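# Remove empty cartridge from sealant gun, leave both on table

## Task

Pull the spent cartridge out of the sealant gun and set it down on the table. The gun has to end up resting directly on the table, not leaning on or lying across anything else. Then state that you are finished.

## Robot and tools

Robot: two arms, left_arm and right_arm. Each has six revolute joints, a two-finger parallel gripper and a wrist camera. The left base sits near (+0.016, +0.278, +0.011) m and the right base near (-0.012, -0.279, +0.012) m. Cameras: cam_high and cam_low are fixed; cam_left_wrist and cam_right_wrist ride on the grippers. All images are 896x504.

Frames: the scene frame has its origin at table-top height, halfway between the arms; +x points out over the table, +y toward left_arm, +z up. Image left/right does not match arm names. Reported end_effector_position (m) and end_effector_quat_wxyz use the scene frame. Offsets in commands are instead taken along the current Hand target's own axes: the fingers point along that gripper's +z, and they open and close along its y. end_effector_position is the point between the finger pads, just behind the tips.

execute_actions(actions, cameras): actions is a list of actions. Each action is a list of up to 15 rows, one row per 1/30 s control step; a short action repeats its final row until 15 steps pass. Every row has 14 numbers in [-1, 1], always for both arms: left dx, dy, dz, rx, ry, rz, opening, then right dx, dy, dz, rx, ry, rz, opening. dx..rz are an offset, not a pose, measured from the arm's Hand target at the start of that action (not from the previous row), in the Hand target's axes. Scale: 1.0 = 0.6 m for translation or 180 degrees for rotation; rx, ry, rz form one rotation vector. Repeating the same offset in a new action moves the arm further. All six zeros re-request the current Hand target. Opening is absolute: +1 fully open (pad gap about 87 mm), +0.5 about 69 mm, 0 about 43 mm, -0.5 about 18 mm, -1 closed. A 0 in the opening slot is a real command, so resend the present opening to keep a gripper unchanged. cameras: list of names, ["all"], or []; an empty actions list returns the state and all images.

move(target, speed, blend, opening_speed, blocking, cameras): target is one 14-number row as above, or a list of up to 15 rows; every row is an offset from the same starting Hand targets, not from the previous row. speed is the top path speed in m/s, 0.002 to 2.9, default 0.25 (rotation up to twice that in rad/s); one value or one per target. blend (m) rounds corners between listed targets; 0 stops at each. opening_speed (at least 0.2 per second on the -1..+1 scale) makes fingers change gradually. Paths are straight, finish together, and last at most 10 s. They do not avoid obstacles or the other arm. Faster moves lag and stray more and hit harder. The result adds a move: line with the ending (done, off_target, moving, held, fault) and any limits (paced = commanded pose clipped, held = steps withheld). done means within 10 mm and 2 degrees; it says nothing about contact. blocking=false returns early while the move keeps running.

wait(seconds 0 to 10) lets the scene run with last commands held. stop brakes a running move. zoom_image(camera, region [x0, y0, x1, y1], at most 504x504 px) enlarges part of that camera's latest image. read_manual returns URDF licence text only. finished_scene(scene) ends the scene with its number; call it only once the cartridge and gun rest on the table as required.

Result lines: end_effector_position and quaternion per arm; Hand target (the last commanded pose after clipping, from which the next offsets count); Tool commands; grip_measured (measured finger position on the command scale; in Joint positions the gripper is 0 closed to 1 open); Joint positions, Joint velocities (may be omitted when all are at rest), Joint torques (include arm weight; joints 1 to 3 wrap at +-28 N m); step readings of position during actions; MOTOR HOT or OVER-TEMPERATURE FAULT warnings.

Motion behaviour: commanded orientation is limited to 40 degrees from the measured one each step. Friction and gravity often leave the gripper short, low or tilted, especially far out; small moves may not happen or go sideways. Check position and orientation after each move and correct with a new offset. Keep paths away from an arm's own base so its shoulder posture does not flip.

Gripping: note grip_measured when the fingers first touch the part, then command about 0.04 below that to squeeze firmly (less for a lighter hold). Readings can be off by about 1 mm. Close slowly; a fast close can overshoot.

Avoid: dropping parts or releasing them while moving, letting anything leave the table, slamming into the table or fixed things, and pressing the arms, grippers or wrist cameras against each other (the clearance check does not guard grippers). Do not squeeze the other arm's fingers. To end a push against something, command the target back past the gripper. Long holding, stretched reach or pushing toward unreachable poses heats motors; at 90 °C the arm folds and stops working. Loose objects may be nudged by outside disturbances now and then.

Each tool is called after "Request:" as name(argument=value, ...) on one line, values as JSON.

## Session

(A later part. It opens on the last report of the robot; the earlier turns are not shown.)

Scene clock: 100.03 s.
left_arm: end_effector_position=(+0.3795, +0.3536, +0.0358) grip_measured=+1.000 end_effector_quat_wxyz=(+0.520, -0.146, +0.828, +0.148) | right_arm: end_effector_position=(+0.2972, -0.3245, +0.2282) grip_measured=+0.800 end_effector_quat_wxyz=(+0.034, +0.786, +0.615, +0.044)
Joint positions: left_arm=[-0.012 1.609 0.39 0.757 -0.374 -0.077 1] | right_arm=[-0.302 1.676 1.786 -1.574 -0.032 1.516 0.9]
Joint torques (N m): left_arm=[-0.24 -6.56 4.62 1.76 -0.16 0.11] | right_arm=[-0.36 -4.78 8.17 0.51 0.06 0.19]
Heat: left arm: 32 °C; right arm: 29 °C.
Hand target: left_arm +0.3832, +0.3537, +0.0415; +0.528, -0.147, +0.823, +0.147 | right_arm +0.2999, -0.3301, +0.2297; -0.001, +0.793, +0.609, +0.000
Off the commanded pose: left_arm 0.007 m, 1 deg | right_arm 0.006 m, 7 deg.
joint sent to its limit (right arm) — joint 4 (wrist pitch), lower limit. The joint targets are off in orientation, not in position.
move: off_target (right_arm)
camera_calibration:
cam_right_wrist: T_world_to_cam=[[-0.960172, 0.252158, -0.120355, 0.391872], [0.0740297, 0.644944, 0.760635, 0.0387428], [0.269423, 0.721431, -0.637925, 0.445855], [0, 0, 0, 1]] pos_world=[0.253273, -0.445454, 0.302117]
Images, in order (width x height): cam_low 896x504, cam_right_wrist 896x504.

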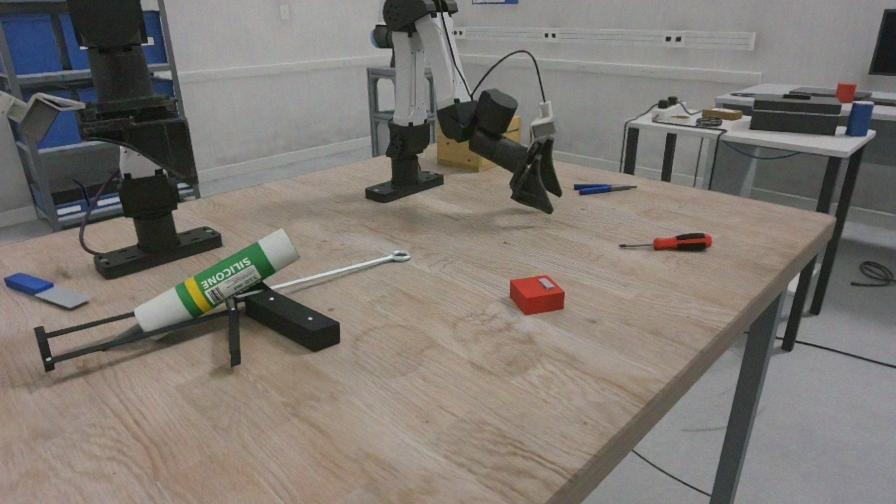

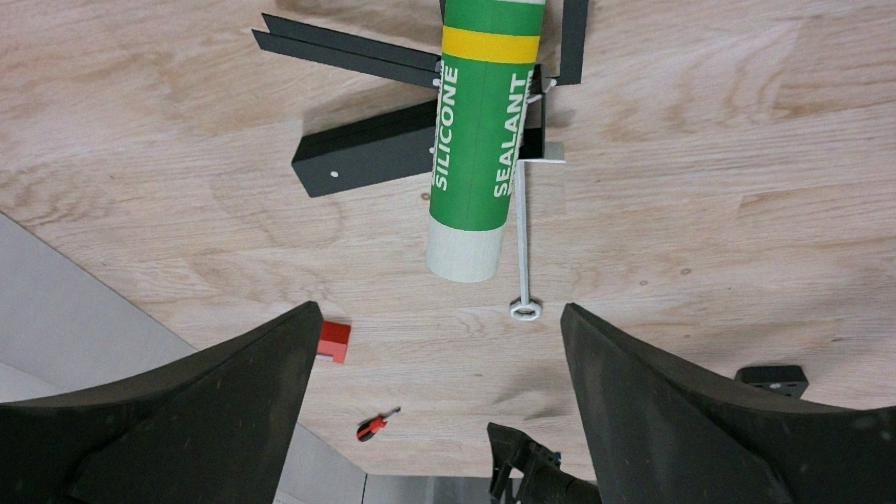

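Request:
move(target=[0,0,0,0,0,0,1,-0.011,-0.009,0.148,-0.002,0.1157,0.010,0.7], cameras=["cam_right_wrist","cam_low"])

Request:
zoom_image(camera="cam_low", region=[20, 210, 350, 390])

Scene clock: 109.83 s.
left_arm: end_effector_position=(+0.3795, +0.3536, +0.0358) grip_measured=+1.000 end_effector_quat_wxyz=(+0.520, -0.146, +0.828, +0.148) | right_arm: end_effector_position=(+0.2914, -0.3357, +0.1428) grip_measured=+0.700 end_effector_quat_wxyz=(-0.103, +0.792, +0.586, +0.137)
Joint positions: left_arm=[-0.012 1.609 0.39 0.757 -0.374 -0.077 1] | right_arm=[-0.506 1.752 1.441 -1.336 -0.336 1.352 0.85]
Joint torques (N m): left_arm=[-0.31 -6.5 4.36 1.76 -0.13 0.09] | right_arm=[-0.57 -5.46 5.42 0.33 -0.46 -0.11]
Heat: left arm: 32 °C; right arm: 29 °C.
Hand target: left_arm +0.3832, +0.3537, +0.0415; +0.528, -0.147, +0.823, +0.147 | right_arm +0.2929, -0.3350, +0.1409; -0.108, +0.789, +0.587, +0.145
Off the commanded pose: left_arm 0.007 m, 1 deg | right_arm 0.003 m, 1 deg.
move: done
camera_calibration:
cam_right_wrist: T_world_to_cam=[[-0.951577, 0.307372, -0.00477021, 0.378297], [0.110211, 0.355601, 0.928117, -0.0203788], [0.286973, 0.88265, -0.372258, 0.412151], [0, 0, 0, 1]] pos_world=[0.243948, -0.472816, 0.174145]
Images, in order (width x height): cam_low 896x504, cam_right_wrist 896x504.

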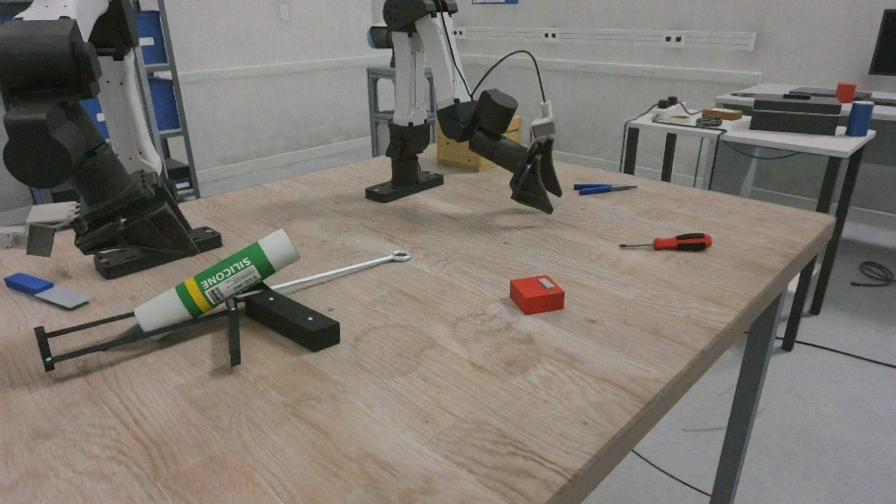

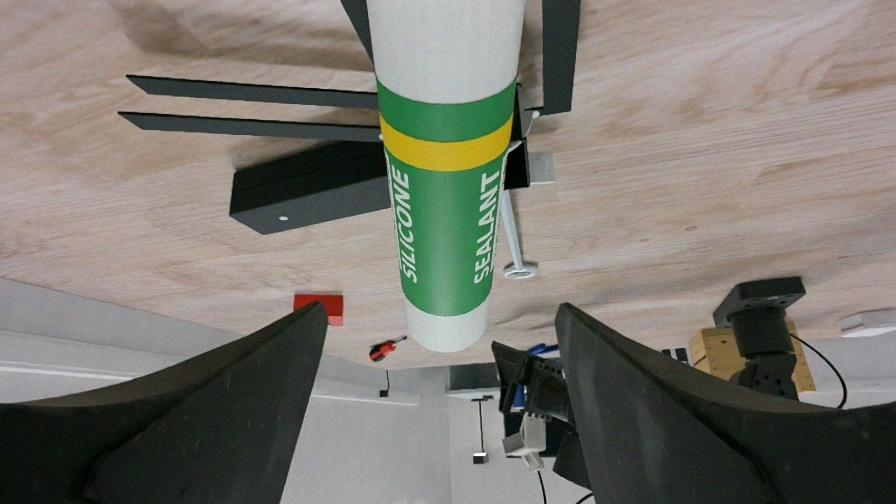

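Scaled by 1.527 from the camera's 896x504 image, which has a finer 1280x720 frame.

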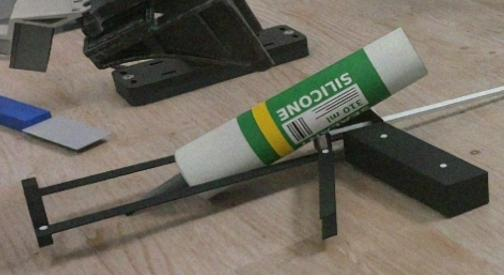

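Request:
move(target=[0,0,0,0,0,0,1,0,0.003,0.092,0,0,0,0.6], cameras=["cam_right_wrist","cam_low"], speed=0.15)

Request:
zoom_image(camera="cam_low", region=[20, 210, 350, 390])

Scene clock: 114.17 s.
left_arm: end_effector_position=(+0.3795, +0.3536, +0.0358) grip_measured=+1.000 end_effector_quat_wxyz=(+0.520, -0.146, +0.828, +0.148) | right_arm: end_effector_position=(+0.2981, -0.3210, +0.0921) grip_measured=+0.600 end_effector_quat_wxyz=(-0.099, +0.788, +0.592, +0.140)
Joint positions: left_arm=[-0.012 1.609 0.39 0.757 -0.374 -0.077 1] | right_arm=[-0.455 1.773 1.262 -1.111 -0.342 1.391 0.8]
Joint torques (N m): left_arm=[-0.17 -6.23 4.53 1.79 -0.15 0.1] | right_arm=[0.24 -5.61 5.37 0.28 -0.49 0.17]
Heat: left arm: 33 °C; right arm: 29 °C.
Hand target: left_arm +0.3832, +0.3537, +0.0415; +0.528, -0.147, +0.823, +0.147 | right_arm +0.3002, -0.3168, +0.0892; -0.108, +0.789, +0.586, +0.145
Off the commanded pose: left_arm 0.007 m, 1 deg | right_arm 0.006 m, 1 deg.
move: done
camera_calibration:
cam_right_wrist: T_world_to_cam=[[-0.955464, 0.294603, -0.0172657, 0.378174], [0.0940175, 0.359334, 0.928461, 0.0267972], [0.279732, 0.885488, -0.371028, 0.381274], [0, 0, 0, 1]] pos_world=[0.252158, -0.458654, 0.123113]
Images, in order (width x height): cam_low 896x504, cam_right_wrist 896x504.

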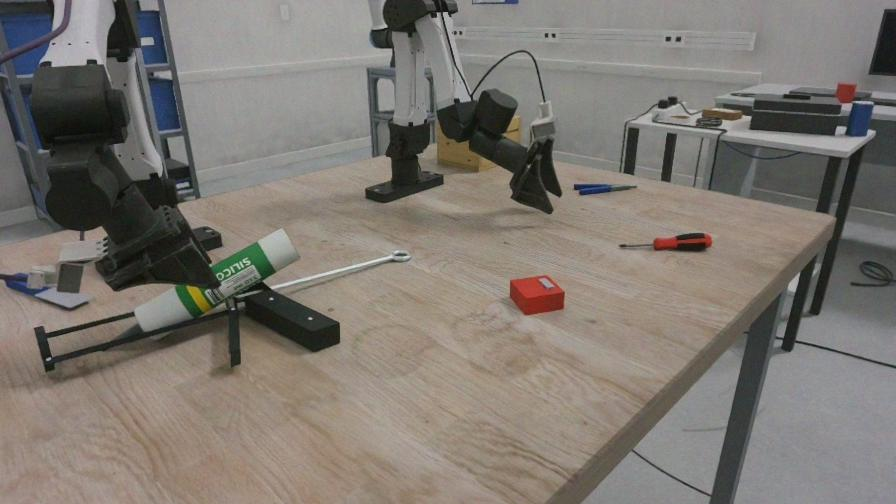

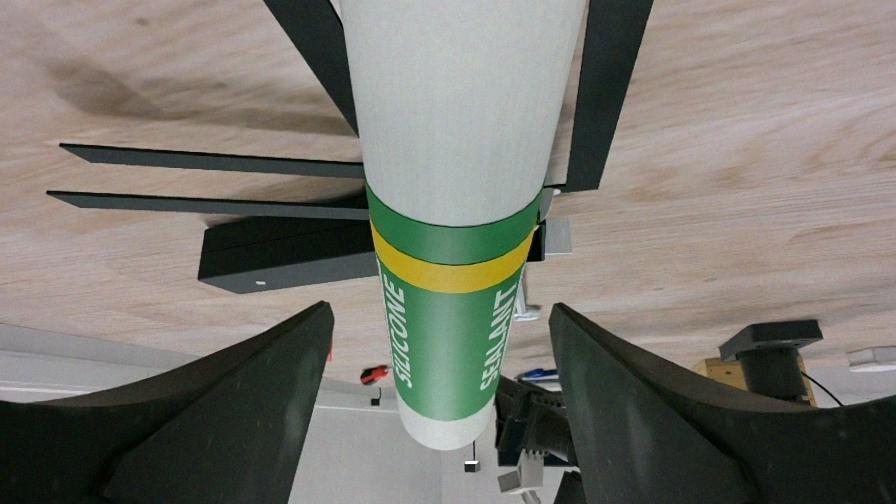

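Scaled by 1.527 from the camera's 896x504 image, which has a finer 1280x720 frame.

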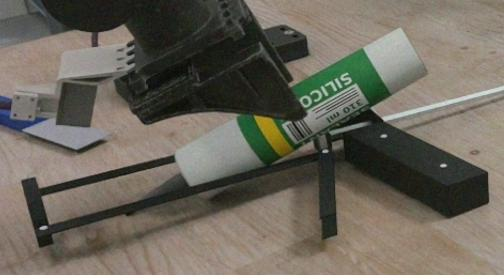

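Request:
move(target=[[0,0,0,0,0,0,1,0,0.004,0.023,0,0,0,0.6],[0,0,0,0,0,0,1,0,0.004,0.023,0,0,0,-0.05]], cameras=["cam_low","cam_right_wrist"], speed=0.1, opening_speed=0.7)

Scene clock: 118.57 s.
left_arm: end_effector_position=(+0.3795, +0.3536, +0.0358) grip_measured=+1.000 end_effector_quat_wxyz=(+0.520, -0.146, +0.828, +0.148) | right_arm: end_effector_position=(+0.3014, -0.3169, +0.0804) grip_measured=+0.056 end_effector_quat_wxyz=(-0.100, +0.788, +0.591, +0.140)
Joint positions: left_arm=[-0.012 1.609 0.39 0.757 -0.374 -0.077 1] | right_arm=[-0.439 1.79 1.234 -1.062 -0.344 1.409 0.528]
Joint torques (N m): left_arm=[-0.12 -6.37 4.29 1.72 -0.15 0.06] | right_arm=[0.43 -5.5 4.97 0.49 -0.4 0.13]
Heat: left arm: 33 °C; right arm: 29 °C.
Hand target: left_arm +0.3832, +0.3537, +0.0415; +0.528, -0.147, +0.823, +0.147 | right_arm +0.3040, -0.3127, +0.0764; -0.108, +0.789, +0.587, +0.145
Off the commanded pose: left_arm 0.007 m, 1 deg | right_arm 0.006 m, 1 deg.
move: done
camera_calibration:
cam_right_wrist: T_world_to_cam=[[-0.955118, 0.295812, -0.0156677, 0.3801], [0.0955263, 0.357638, 0.928962, 0.0348573], [0.280402, 0.885771, -0.369844, 0.372157], [0, 0, 0, 1]] pos_world=[0.255357, -0.454551, 0.111214]
Images, in order (width x height): cam_low 896x504, cam_right_wrist 896x504.

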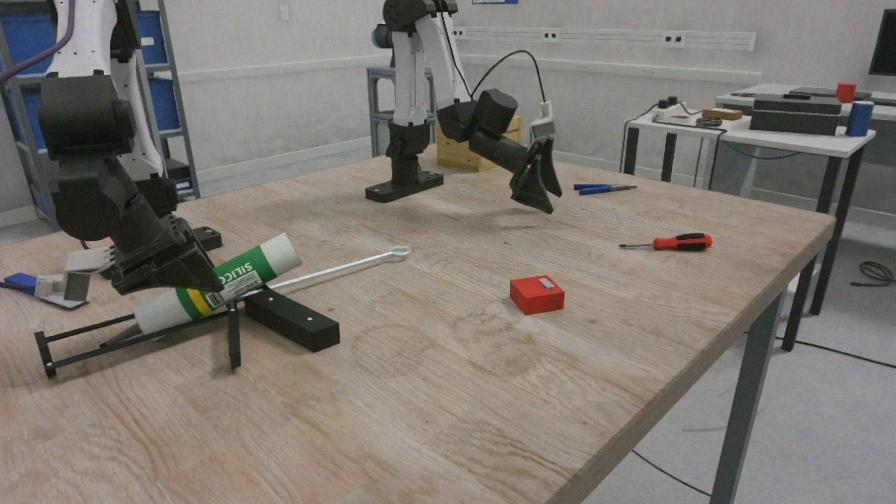

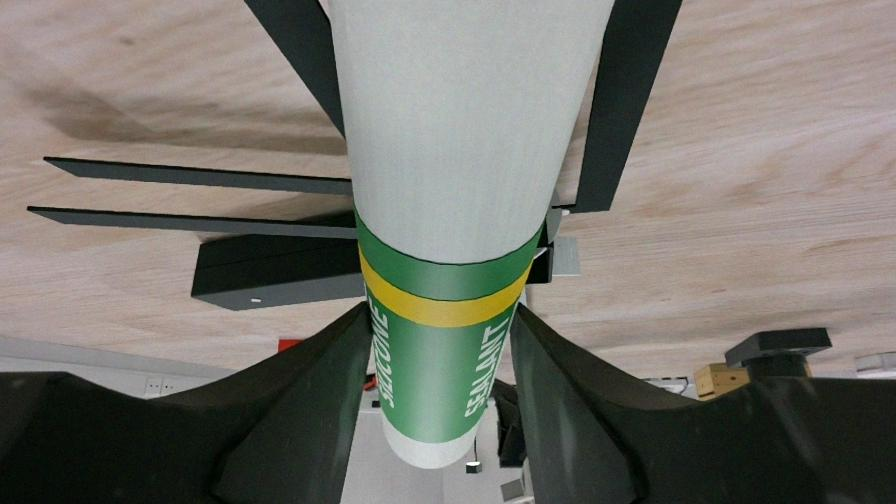

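Request:
move(target=[0,0,0,0,0,0,1,0.08,0,-0.2,0,0,0,-0.05], cameras=["cam_low","cam_high"], speed=0.12)

Scene clock: 131.53 s.
left_arm: end_effector_position=(+0.3795, +0.3536, +0.0358) grip_measured=+1.000 end_effector_quat_wxyz=(+0.520, -0.146, +0.828, +0.148) | right_arm: end_effector_position=(+0.3019, -0.3149, +0.1961) grip_measured=-0.050 end_effector_quat_wxyz=(-0.112, +0.790, +0.588, +0.134)
Joint positions: left_arm=[-0.012 1.609 0.39 0.757 -0.374 -0.077 1] | right_arm=[-0.433 1.771 1.673 -1.544 -0.345 1.418 0.475]
Joint torques (N m): left_arm=[-0.36 -6.57 4.51 1.75 -0.11 0.1] | right_arm=[0.53 -7.68 8.02 0.08 -0.36 0.17]
Heat: left arm: 33 °C; right arm: 28 °C.
Hand target: left_arm +0.3832, +0.3537, +0.0415; +0.528, -0.147, +0.823, +0.147 | right_arm +0.3046, -0.3107, +0.2055; -0.108, +0.789, +0.587, +0.145
Off the commanded pose: left_arm 0.007 m, 1 deg | right_arm 0.011 m, 1 deg.
move: off_target (right_arm)
Images, in order (width x height): cam_high 896x504, cam_low 896x504.

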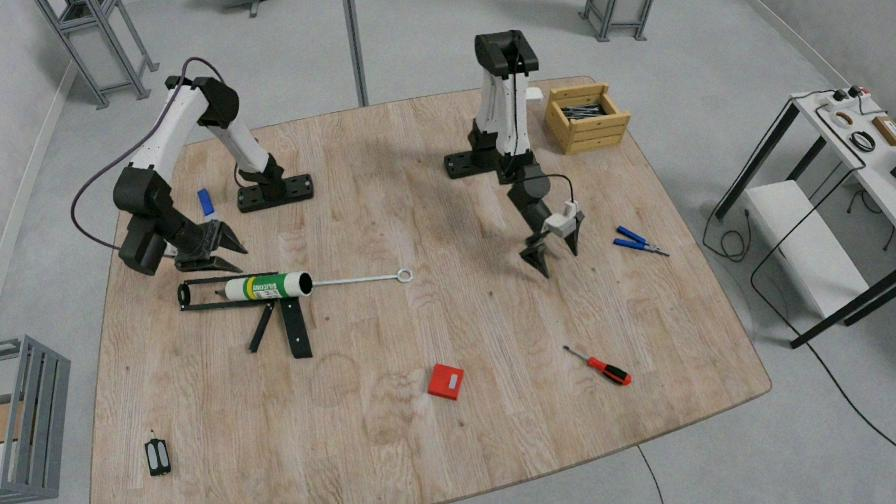

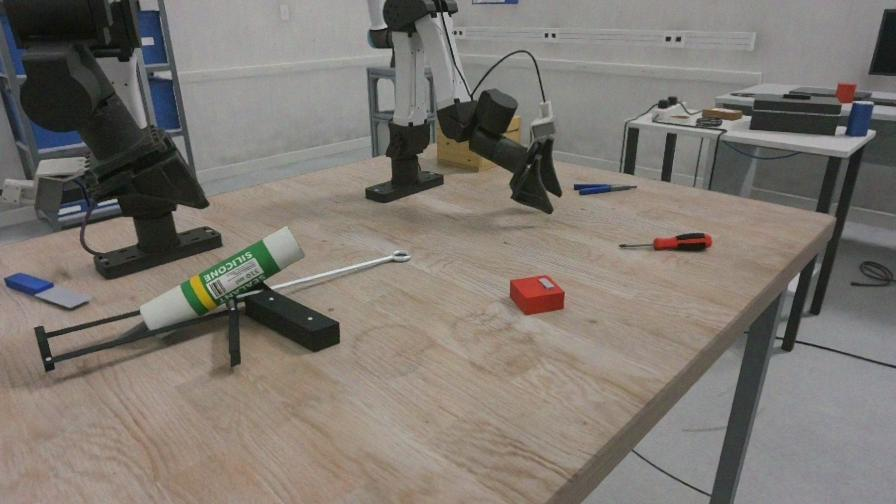

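Request:
move(target=[[0,0,0,0,0,0,1,-0.06,0,0,0,0,0,0.6],[0,0,0,0,0,0,1,-0.06,0,0.15,0,0,0,0.6]], cameras=["cam_right_wrist"], speed=0.2, blend=0.01)

Scene clock: 137.43 s.
left_arm: end_effector_position=(+0.3795, +0.3536, +0.0358) grip_measured=+1.000 end_effector_quat_wxyz=(+0.520, -0.146, +0.828, +0.148) | right_arm: end_effector_position=(+0.3026, -0.3161, +0.1090) grip_measured=+0.600 end_effector_quat_wxyz=(-0.104, +0.788, +0.591, +0.139)
Joint positions: left_arm=[-0.012 1.609 0.39 0.757 -0.374 -0.077 1] | right_arm=[-0.436 1.771 1.327 -1.18 -0.346 1.411 0.8]
Joint torques (N m): left_arm=[-0.28 -6.61 4.48 1.74 -0.14 0.07] | right_arm=[0.47 -6.71 5.2 0.34 -0.44 0.13]
Heat: left arm: 33 °C; right arm: 29 °C.
Hand target: left_arm +0.3832, +0.3537, +0.0415; +0.528, -0.147, +0.823, +0.147 | right_arm +0.3042, -0.3123, +0.1087; -0.108, +0.789, +0.587, +0.145
Off the commanded pose: left_arm 0.007 m, 1 deg | right_arm 0.004 m, 1 deg.
move: done
camera_calibration:
cam_right_wrist: T_world_to_cam=[[-0.955623, 0.294457, -0.00896902, 0.380479], [0.100194, 0.353498, 0.930054, 0.00496047], [0.277031, 0.887882, -0.367313, 0.383123], [0, 0, 0, 1]] pos_world=[0.25696, -0.453956, 0.139525]
Images, in order (width x height): cam_right_wrist 896x504.

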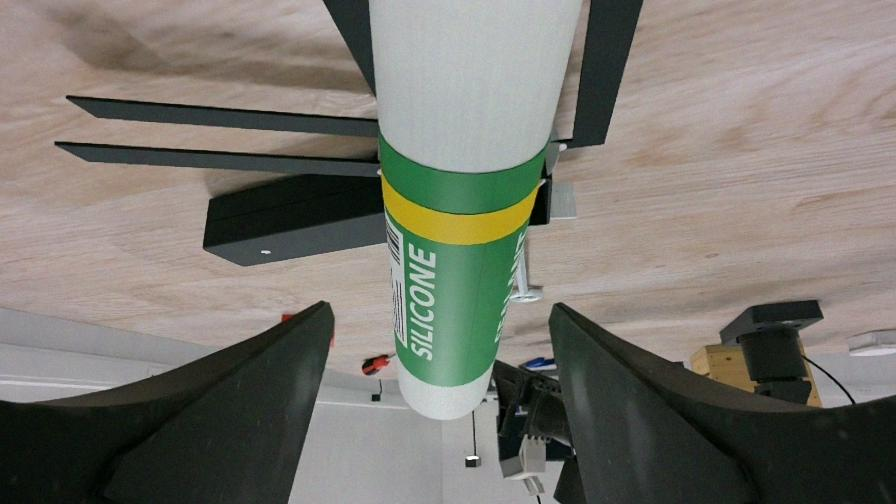

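Request:
move(target=[0,0,0,0,0,0,1,0,0,0.09,0,0,0,0.6], cameras=["cam_right_wrist","cam_low"], speed=0.1)

Request:
zoom_image(camera="cam_low", region=[20, 210, 350, 390])

Scene clock: 141.00 s.
left_arm: end_effector_position=(+0.3795, +0.3536, +0.0358) grip_measured=+1.000 end_effector_quat_wxyz=(+0.520, -0.146, +0.828, +0.148) | right_arm: end_effector_position=(+0.3085, -0.2984, +0.0613) grip_measured=+0.600 end_effector_quat_wxyz=(-0.099, +0.788, +0.592, +0.141)
Joint positions: left_arm=[-0.012 1.609 0.39 0.757 -0.374 -0.077 1] | right_arm=[-0.376 1.804 1.17 -0.958 -0.346 1.476 0.8]
Joint torques (N m): left_arm=[-0.17 -6.46 4.34 1.73 -0.15 0.1] | right_arm=[0.47 -5.63 4.93 0.36 -0.42 0.15]
Heat: left arm: 33 °C; right arm: 29 °C.
Hand target: left_arm +0.3832, +0.3537, +0.0415; +0.528, -0.147, +0.823, +0.147 | right_arm +0.3096, -0.2938, +0.0582; -0.108, +0.789, +0.587, +0.145
Off the commanded pose: left_arm 0.007 m, 1 deg | right_arm 0.006 m, 1 deg.
move: done
camera_calibration:
cam_right_wrist: T_world_to_cam=[[-0.955277, 0.29507, -0.0194751, 0.381055], [0.0919335, 0.358935, 0.928824, 0.0467167], [0.281058, 0.885494, -0.370009, 0.346413], [0, 0, 0, 1]] pos_world=[0.262357, -0.435952, 0.0922054]
Images, in order (width x height): cam_low 896x504, cam_right_wrist 896x504.

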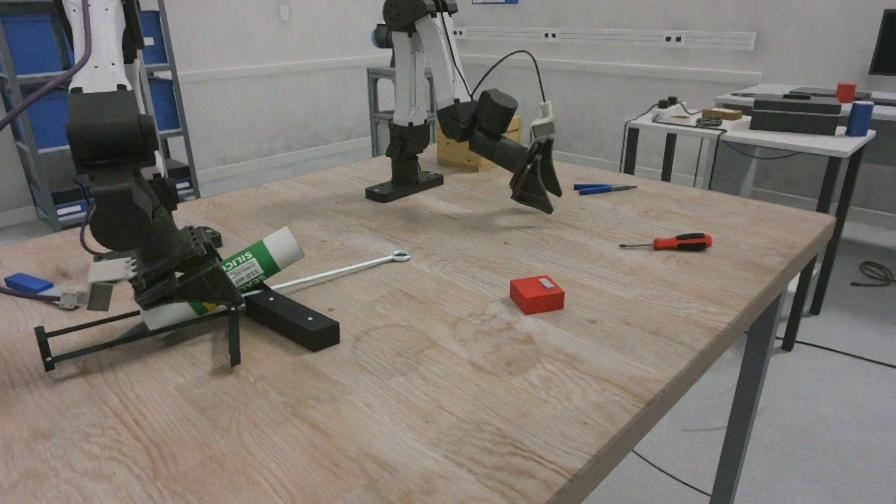

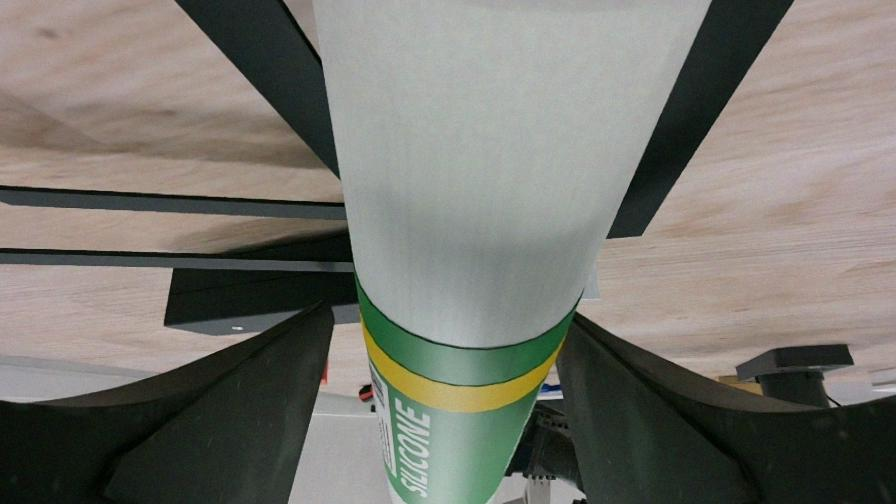

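Scaled by 1.527 from the camera's 896x504 image, which has a finer 1280x720 frame.

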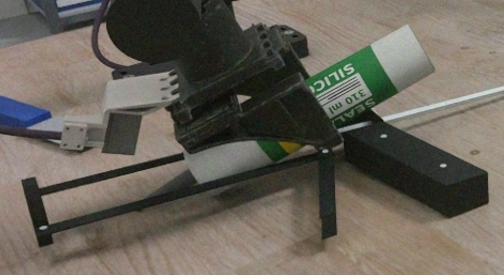

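Request:
move(target=[[0,0,0,0,0,0,1,0,-0.005,-0.003,0,0,0,0.6],[0,0,0,0,0,0,1,0,-0.005,-0.003,0,0,0,-0.05],[0,0,0,0,0,0,1,0.025,-0.005,-0.06,0,0,0,-0.05]], cameras=["cam_right_wrist","cam_low"], speed=0.06, opening_speed=0.7)

Scene clock: 146.70 s.
left_arm: end_effector_position=(+0.3795, +0.3536, +0.0358) grip_measured=+1.000 end_effector_quat_wxyz=(+0.520, -0.146, +0.828, +0.148) | right_arm: end_effector_position=(+0.3011, -0.2941, +0.0830) grip_measured=+0.108 end_effector_quat_wxyz=(-0.120, +0.790, +0.586, +0.133)
Joint positions: left_arm=[-0.012 1.609 0.39 0.757 -0.374 -0.077 1] | right_arm=[-0.376 1.783 1.23 -1.085 -0.354 1.479 0.554]
Joint torques (N m): left_arm=[-0.31 -6.5 4.55 1.77 -0.13 0.06] | right_arm=[0.68 -8.76 7.77 0.14 -0.31 0.18]
Heat: left arm: 34 °C; right arm: 29 °C.
Hand target: left_arm +0.3832, +0.3537, +0.0415; +0.528, -0.147, +0.823, +0.147 | right_arm +0.3071, -0.2917, +0.0971; -0.108, +0.789, +0.587, +0.145
Off the commanded pose: left_arm 0.007 m, 1 deg | right_arm 0.016 m, 2 deg.
move: off_target (right_arm)
camera_calibration:
cam_right_wrist: T_world_to_cam=[[-0.954085, 0.298336, 0.026794, 0.370001], [0.131096, 0.335463, 0.932887, 0.00674917], [0.269325, 0.893566, -0.35917, 0.357783], [0, 0, 0, 1]] pos_world=[0.255767, -0.432351, 0.112295]
Images, in order (width x height): cam_low 896x504, cam_right_wrist 896x504.

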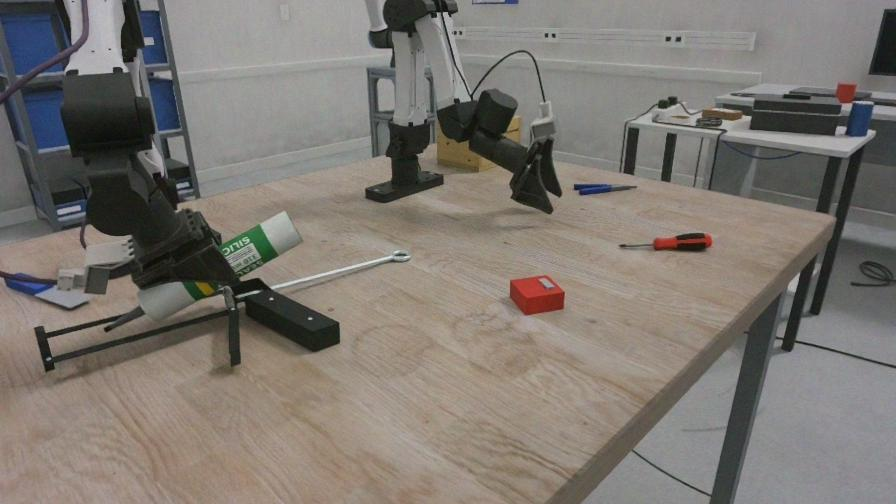

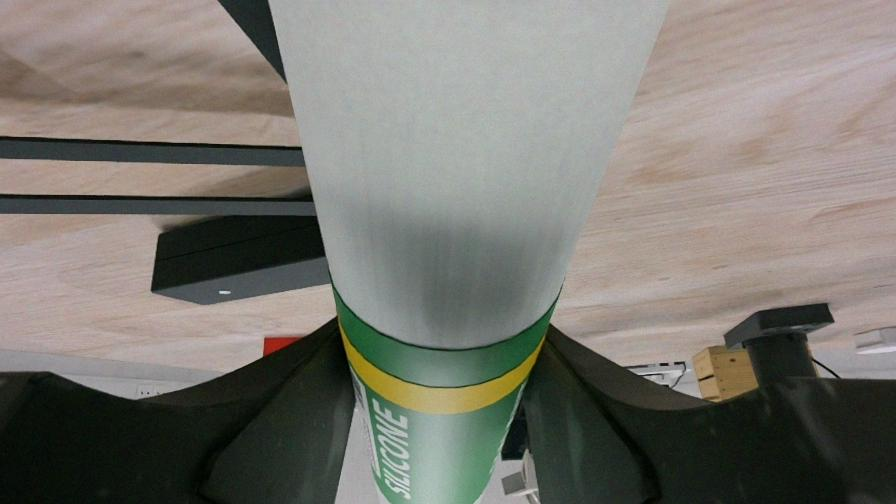

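Request:
move(target=[[0,0,0,0,0,0,1,0.062,0,-0.163,0,0,0,-0.05],[0,0,0,0,0,0,1,0.574,0.026,0.089,0.047,-0.109,-0.2565,-0.05]], cameras=["cam_high","cam_low","cam_right_wrist"], speed=0.2, blend=0.04)

Scene clock: 155.73 s.
left_arm: end_effector_position=(+0.3795, +0.3536, +0.0358) grip_measured=+1.000 end_effector_quat_wxyz=(+0.520, -0.146, +0.828, +0.148) | right_arm: end_effector_position=(+0.4163, +0.0314, +0.1710) grip_measured=+0.108 end_effector_quat_wxyz=(+0.048, +0.518, +0.843, +0.138)
Joint positions: left_arm=[-0.012 1.609 0.39 0.757 -0.374 -0.077 1] | right_arm=[0.532 2.527 2.825 -1.578 -0.044 1.643 0.554]
Joint torques (N m): left_arm=[-0.14 -6.65 4.66 1.75 -0.16 0.12] | right_arm=[0.03 -10.07 8.31 0.97 -0.01 -0.06]
Heat: left arm: 34 °C; right arm: 29 °C.
Hand target: left_arm +0.3832, +0.3537, +0.0415; +0.528, -0.147, +0.823, +0.147 | right_arm +0.4204, +0.0300, +0.1698; +0.000, +0.501, +0.866, +0.001
Off the commanded pose: left_arm 0.007 m, 1 deg | right_arm 0.004 m, 17 deg.
joint sent to its limit (right arm) — joint 4 (wrist pitch), lower limit. The joint targets are off in orientation, not in position.
move: off_target (right_arm)
camera_calibration:
cam_right_wrist: T_world_to_cam=[[-0.862614, -0.411401, -0.294357, 0.419559], [-0.473276, 0.450875, 0.756783, 0.0784016], [-0.178623, 0.792124, -0.583638, 0.295618], [0, 0, 0, 1]] pos_world=[0.451828, -0.0969082, 0.236701]
Images, in order (width x height): cam_high 896x504, cam_low 896x504, cam_right_wrist 896x504.

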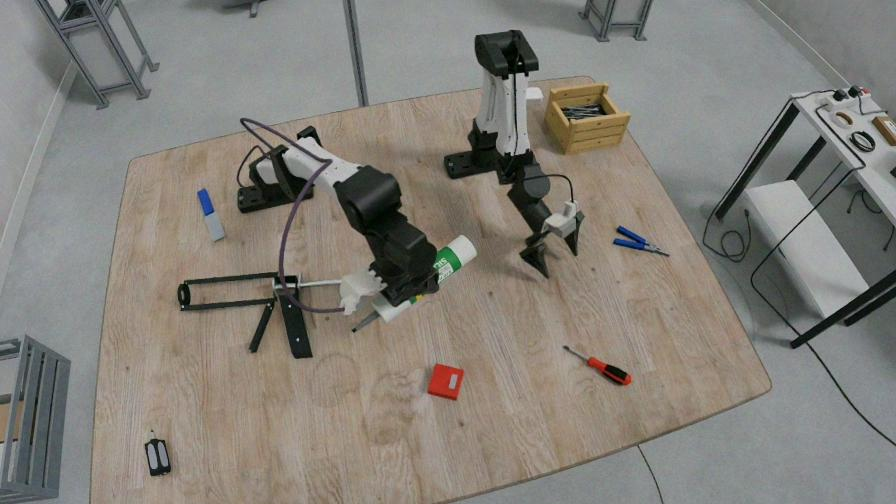

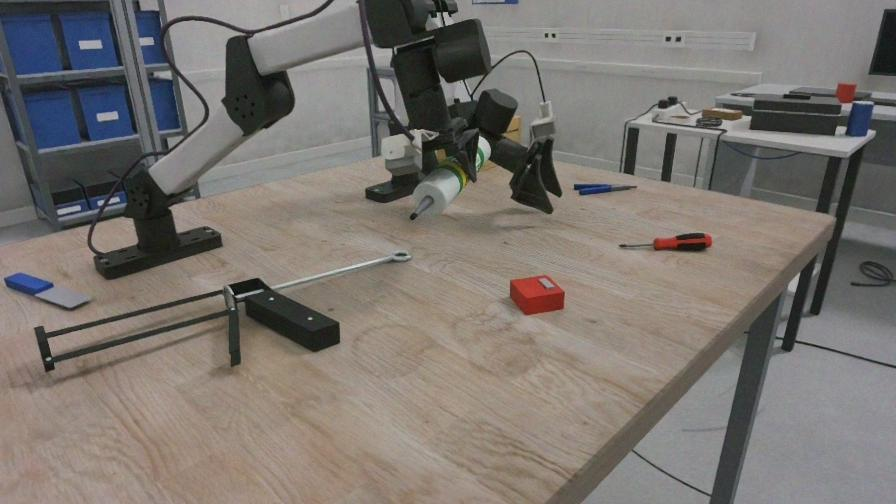

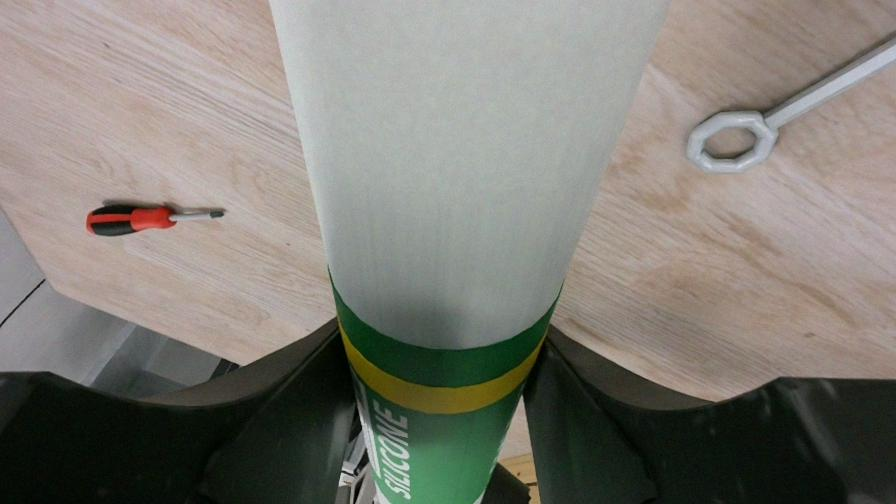

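Request:
move(target=[0,0,0,0,0,0,1,0,0,0.2,0,0,0,-0.05], cameras=["cam_low","cam_right_wrist"], speed=0.15)

Request:
zoom_image(camera="cam_low", region=[330, 100, 630, 290])

Scene clock: 159.97 s.
left_arm: end_effector_position=(+0.3795, +0.3536, +0.0358) grip_measured=+1.000 end_effector_quat_wxyz=(+0.520, -0.146, +0.828, +0.148) | right_arm: end_effector_position=(+0.4164, +0.0271, +0.0495) grip_measured=+0.108 end_effector_quat_wxyz=(+0.005, +0.514, +0.857, +0.033)
Joint positions: left_arm=[-0.012 1.609 0.39 0.757 -0.374 -0.077 1] | right_arm=[0.532 2.774 2.843 -1.577 -0.022 1.616 0.554]
Joint torques (N m): left_arm=[-0.17 -6.43 4.48 1.78 -0.13 0.17] | right_arm=[0.4 -11.51 8.13 0.53 0.08 -0.1]
Heat: left arm: 34 °C; right arm: 30 °C.
Hand target: left_arm +0.3832, +0.3537, +0.0415; +0.528, -0.147, +0.823, +0.147 | right_arm +0.4205, +0.0302, +0.0499; +0.000, +0.501, +0.866, +0.001
Off the commanded pose: left_arm 0.007 m, 1 deg | right_arm 0.005 m, 4 deg.
elbow stopped short (right arm): the move would have taken joint 3 (elbow) straighter than the controller allows.
move: off_target (right_arm)
camera_calibration:
cam_right_wrist: T_world_to_cam=[[-0.885973, -0.457787, -0.0740432, 0.382168], [-0.346181, 0.54666, 0.762445, 0.116508], [-0.308561, 0.701138, -0.642803, 0.2876], [0, 0, 0, 1]] pos_world=[0.467666, -0.0903858, 0.124337]
Images, in order (width x height): cam_low 896x504, cam_right_wrist 896x504.

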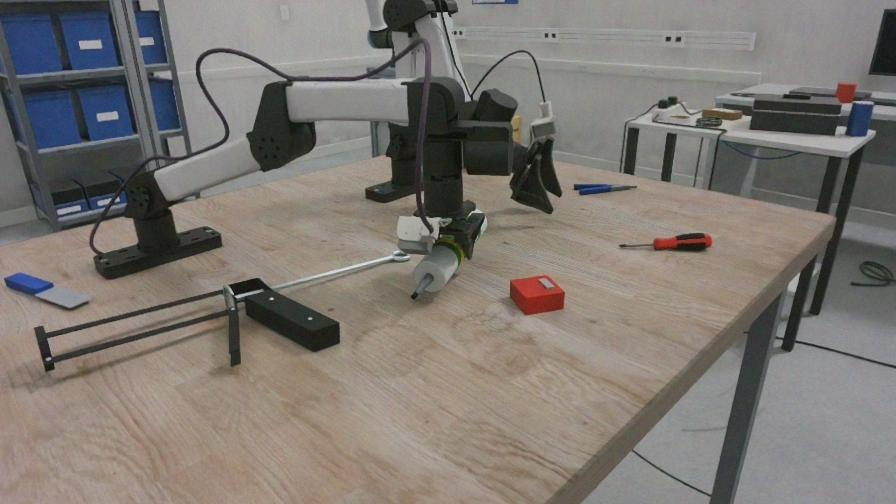

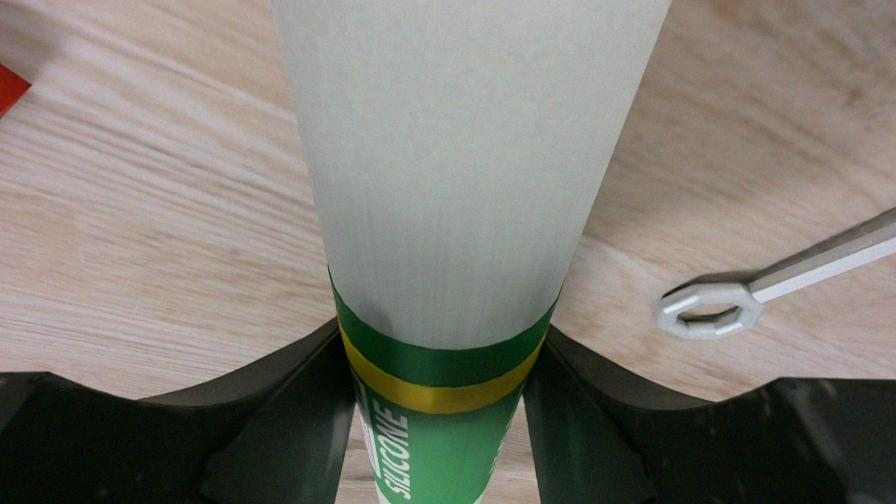

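Scaled by 1.680 from the camera's 896x504 image, which has a finer 1280x720 frame.

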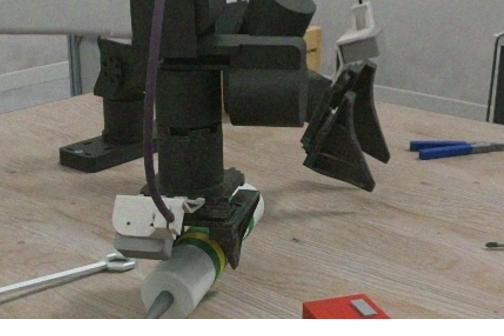

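Request:
move(target=[[0,0,0,0,0,0,1,0.017,-0.03,0.0,0,0,0,-0.05],[0,0,0,0,0,0,1,0.017,-0.03,0.035,0,0,0,-0.05]], cameras=["cam_low","cam_right_wrist"], speed=0.06, blend=0.01)

Request:
zoom_image(camera="cam_low", region=[370, 180, 530, 320])

Scene clock: 165.47 s.
left_arm: end_effector_position=(+0.3795, +0.3536, +0.0358) grip_measured=+1.000 end_effector_quat_wxyz=(+0.520, -0.146, +0.828, +0.148) | right_arm: end_effector_position=(+0.3992, +0.0282, +0.0282) grip_measured=+0.106 end_effector_quat_wxyz=(-0.009, +0.506, +0.863, -0.002)
Joint positions: left_arm=[-0.012 1.609 0.39 0.757 -0.374 -0.077 1] | right_arm=[0.553 2.774 2.759 -1.569 -0.015 1.615 0.553]
Joint torques (N m): left_arm=[-0.25 -6.5 4.45 1.77 -0.1 0.05] | right_arm=[0.57 -13.05 5 0.44 0.05 -0.03]
Heat: left arm: 34 °C; right arm: 30 °C.
Hand target: left_arm +0.3832, +0.3537, +0.0415; +0.528, -0.147, +0.823, +0.147 | right_arm +0.3998, +0.0299, +0.0289; +0.000, +0.501, +0.866, +0.000
Off the commanded pose: left_arm 0.007 m, 1 deg | right_arm 0.002 m, 1 deg.
move: done
camera_calibration:
cam_right_wrist: T_world_to_cam=[[-0.878126, -0.478429, 0.000852655, 0.361205], [-0.312004, 0.574014, 0.757074, 0.112001], [-0.362696, 0.664541, -0.653328, 0.290725], [0, 0, 0, 1]] pos_world=[0.457572, -0.0846776, 0.104838]
Images, in order (width x height): cam_low 896x504, cam_right_wrist 896x504.

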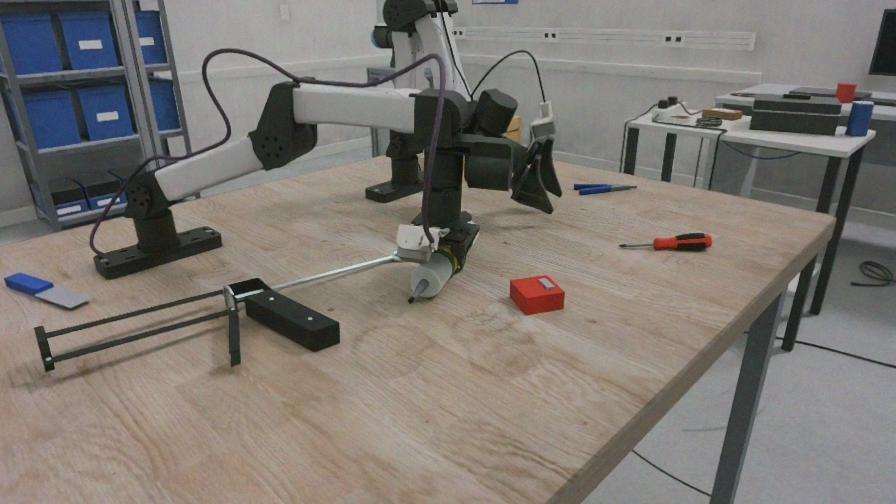

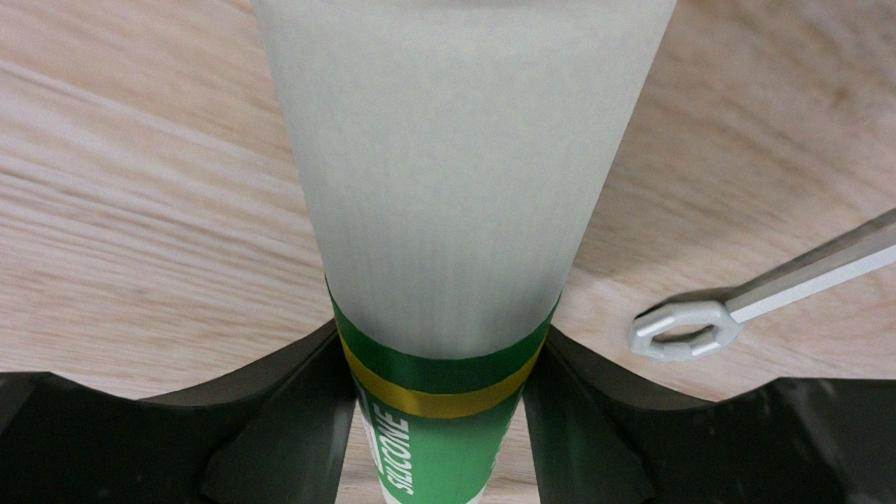

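Scaled by 3.150 from the camera's 896x504 image, which has a finer 1280x720 frame.

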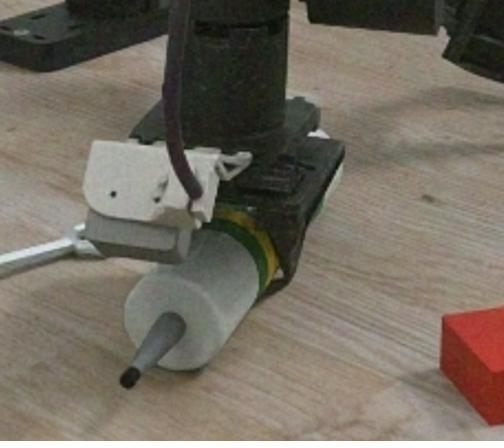

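Request:
move(target=[[0,0,0,0,0,0,1,0,0,0.003,0,0,0,-0.05],[0,0,0,0,0,0,1,0,0,0.003,0,0,0,0.4],[0,0,0,0,0,0,1,0,0,-0.2,0,0,0,0.4]], cameras=["cam_low","cam_high","cam_right_wrist"], speed=0.12, opening_speed=0.5)

Scene clock: 171.57 s.
left_arm: end_effector_position=(+0.3795, +0.3536, +0.0358) grip_measured=+1.000 end_effector_quat_wxyz=(+0.520, -0.146, +0.828, +0.148) | right_arm: end_effector_position=(+0.4029, +0.0303, +0.1326) grip_measured=+0.400 end_effector_quat_wxyz=(+0.036, +0.504, +0.859, +0.082)
Joint positions: left_arm=[-0.012 1.609 0.39 0.757 -0.374 -0.077 1] | right_arm=[0.553 2.547 2.729 -1.573 -0.014 1.619 0.7]
Joint torques (N m): left_arm=[-0.2 -6.45 4.53 1.78 -0.15 0.08] | right_arm=[-0.06 -14.56 5.05 0.68 -0.11 0.15]
Heat: left arm: 34 °C; right arm: 32 °C.
Hand target: left_arm +0.3832, +0.3537, +0.0415; +0.528, -0.147, +0.823, +0.147 | right_arm +0.3998, +0.0298, +0.1488; +0.000, +0.501, +0.866, +0.000
Off the commanded pose: left_arm 0.007 m, 1 deg | right_arm 0.017 m, 10 deg.
joint sent to its limit (right arm) — joint 4 (wrist pitch), lower limit. The joint targets are off in orientation, not in position.
move: off_target (right_arm)
camera_calibration:
cam_right_wrist: T_world_to_cam=[[-0.864279, -0.465811, -0.189847, 0.384688], [-0.433759, 0.499058, 0.750196, 0.0851494], [-0.254705, 0.730726, -0.633376, 0.310704], [0, 0, 0, 1]] pos_world=[0.44855, -0.0903427, 0.205946]
Images, in order (width x height): cam_high 896x504, cam_low 896x504, cam_right_wrist 896x504.

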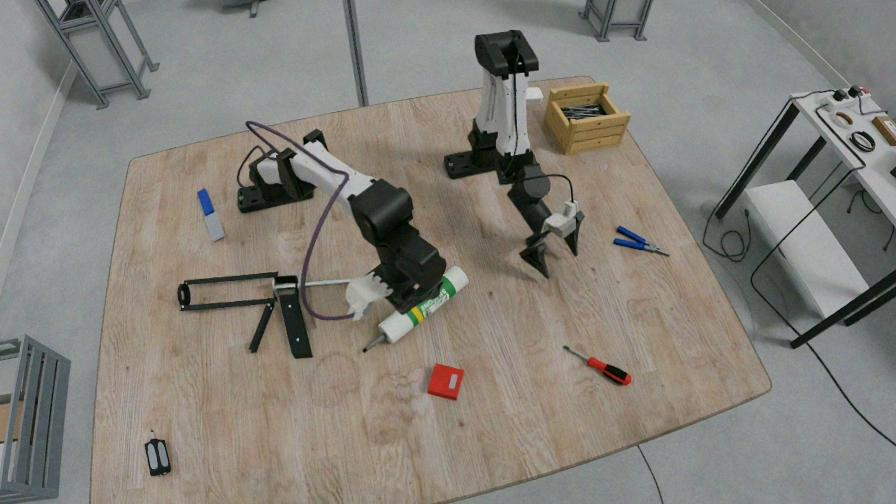

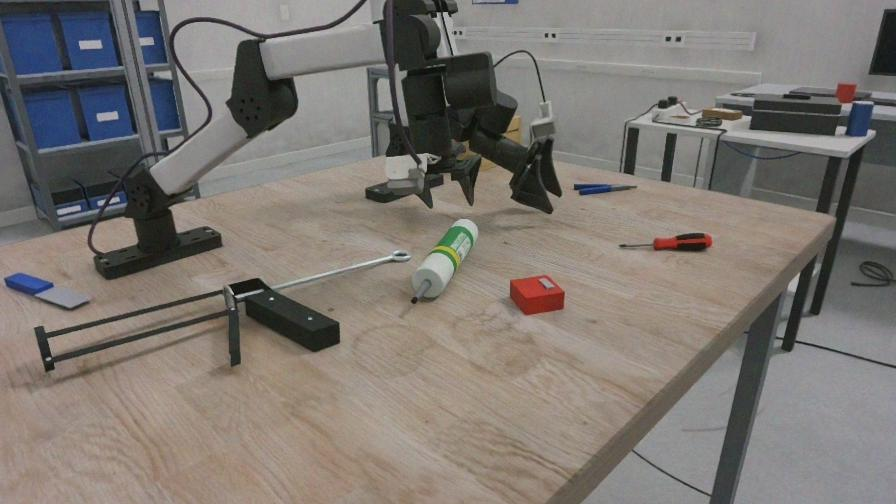

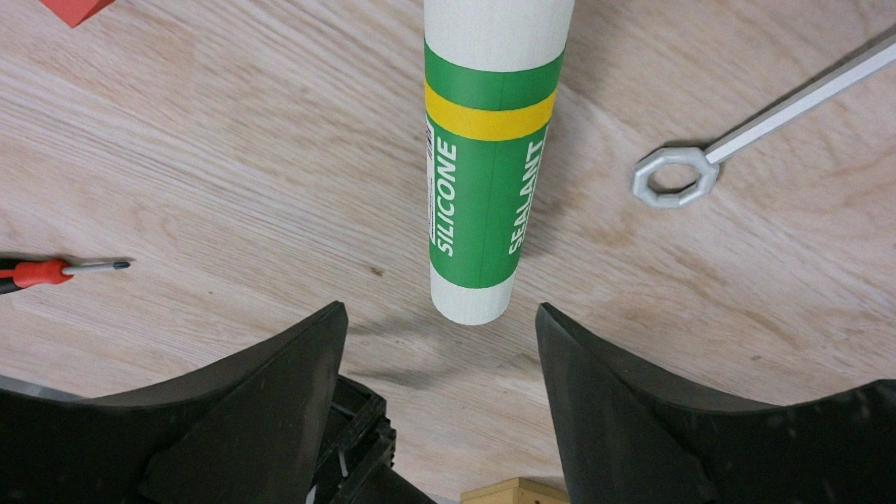

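Cartridge is on the table, and the gun is flat on it.

Request:
finished_scene(scene=1)

The scene is finished: the task was done.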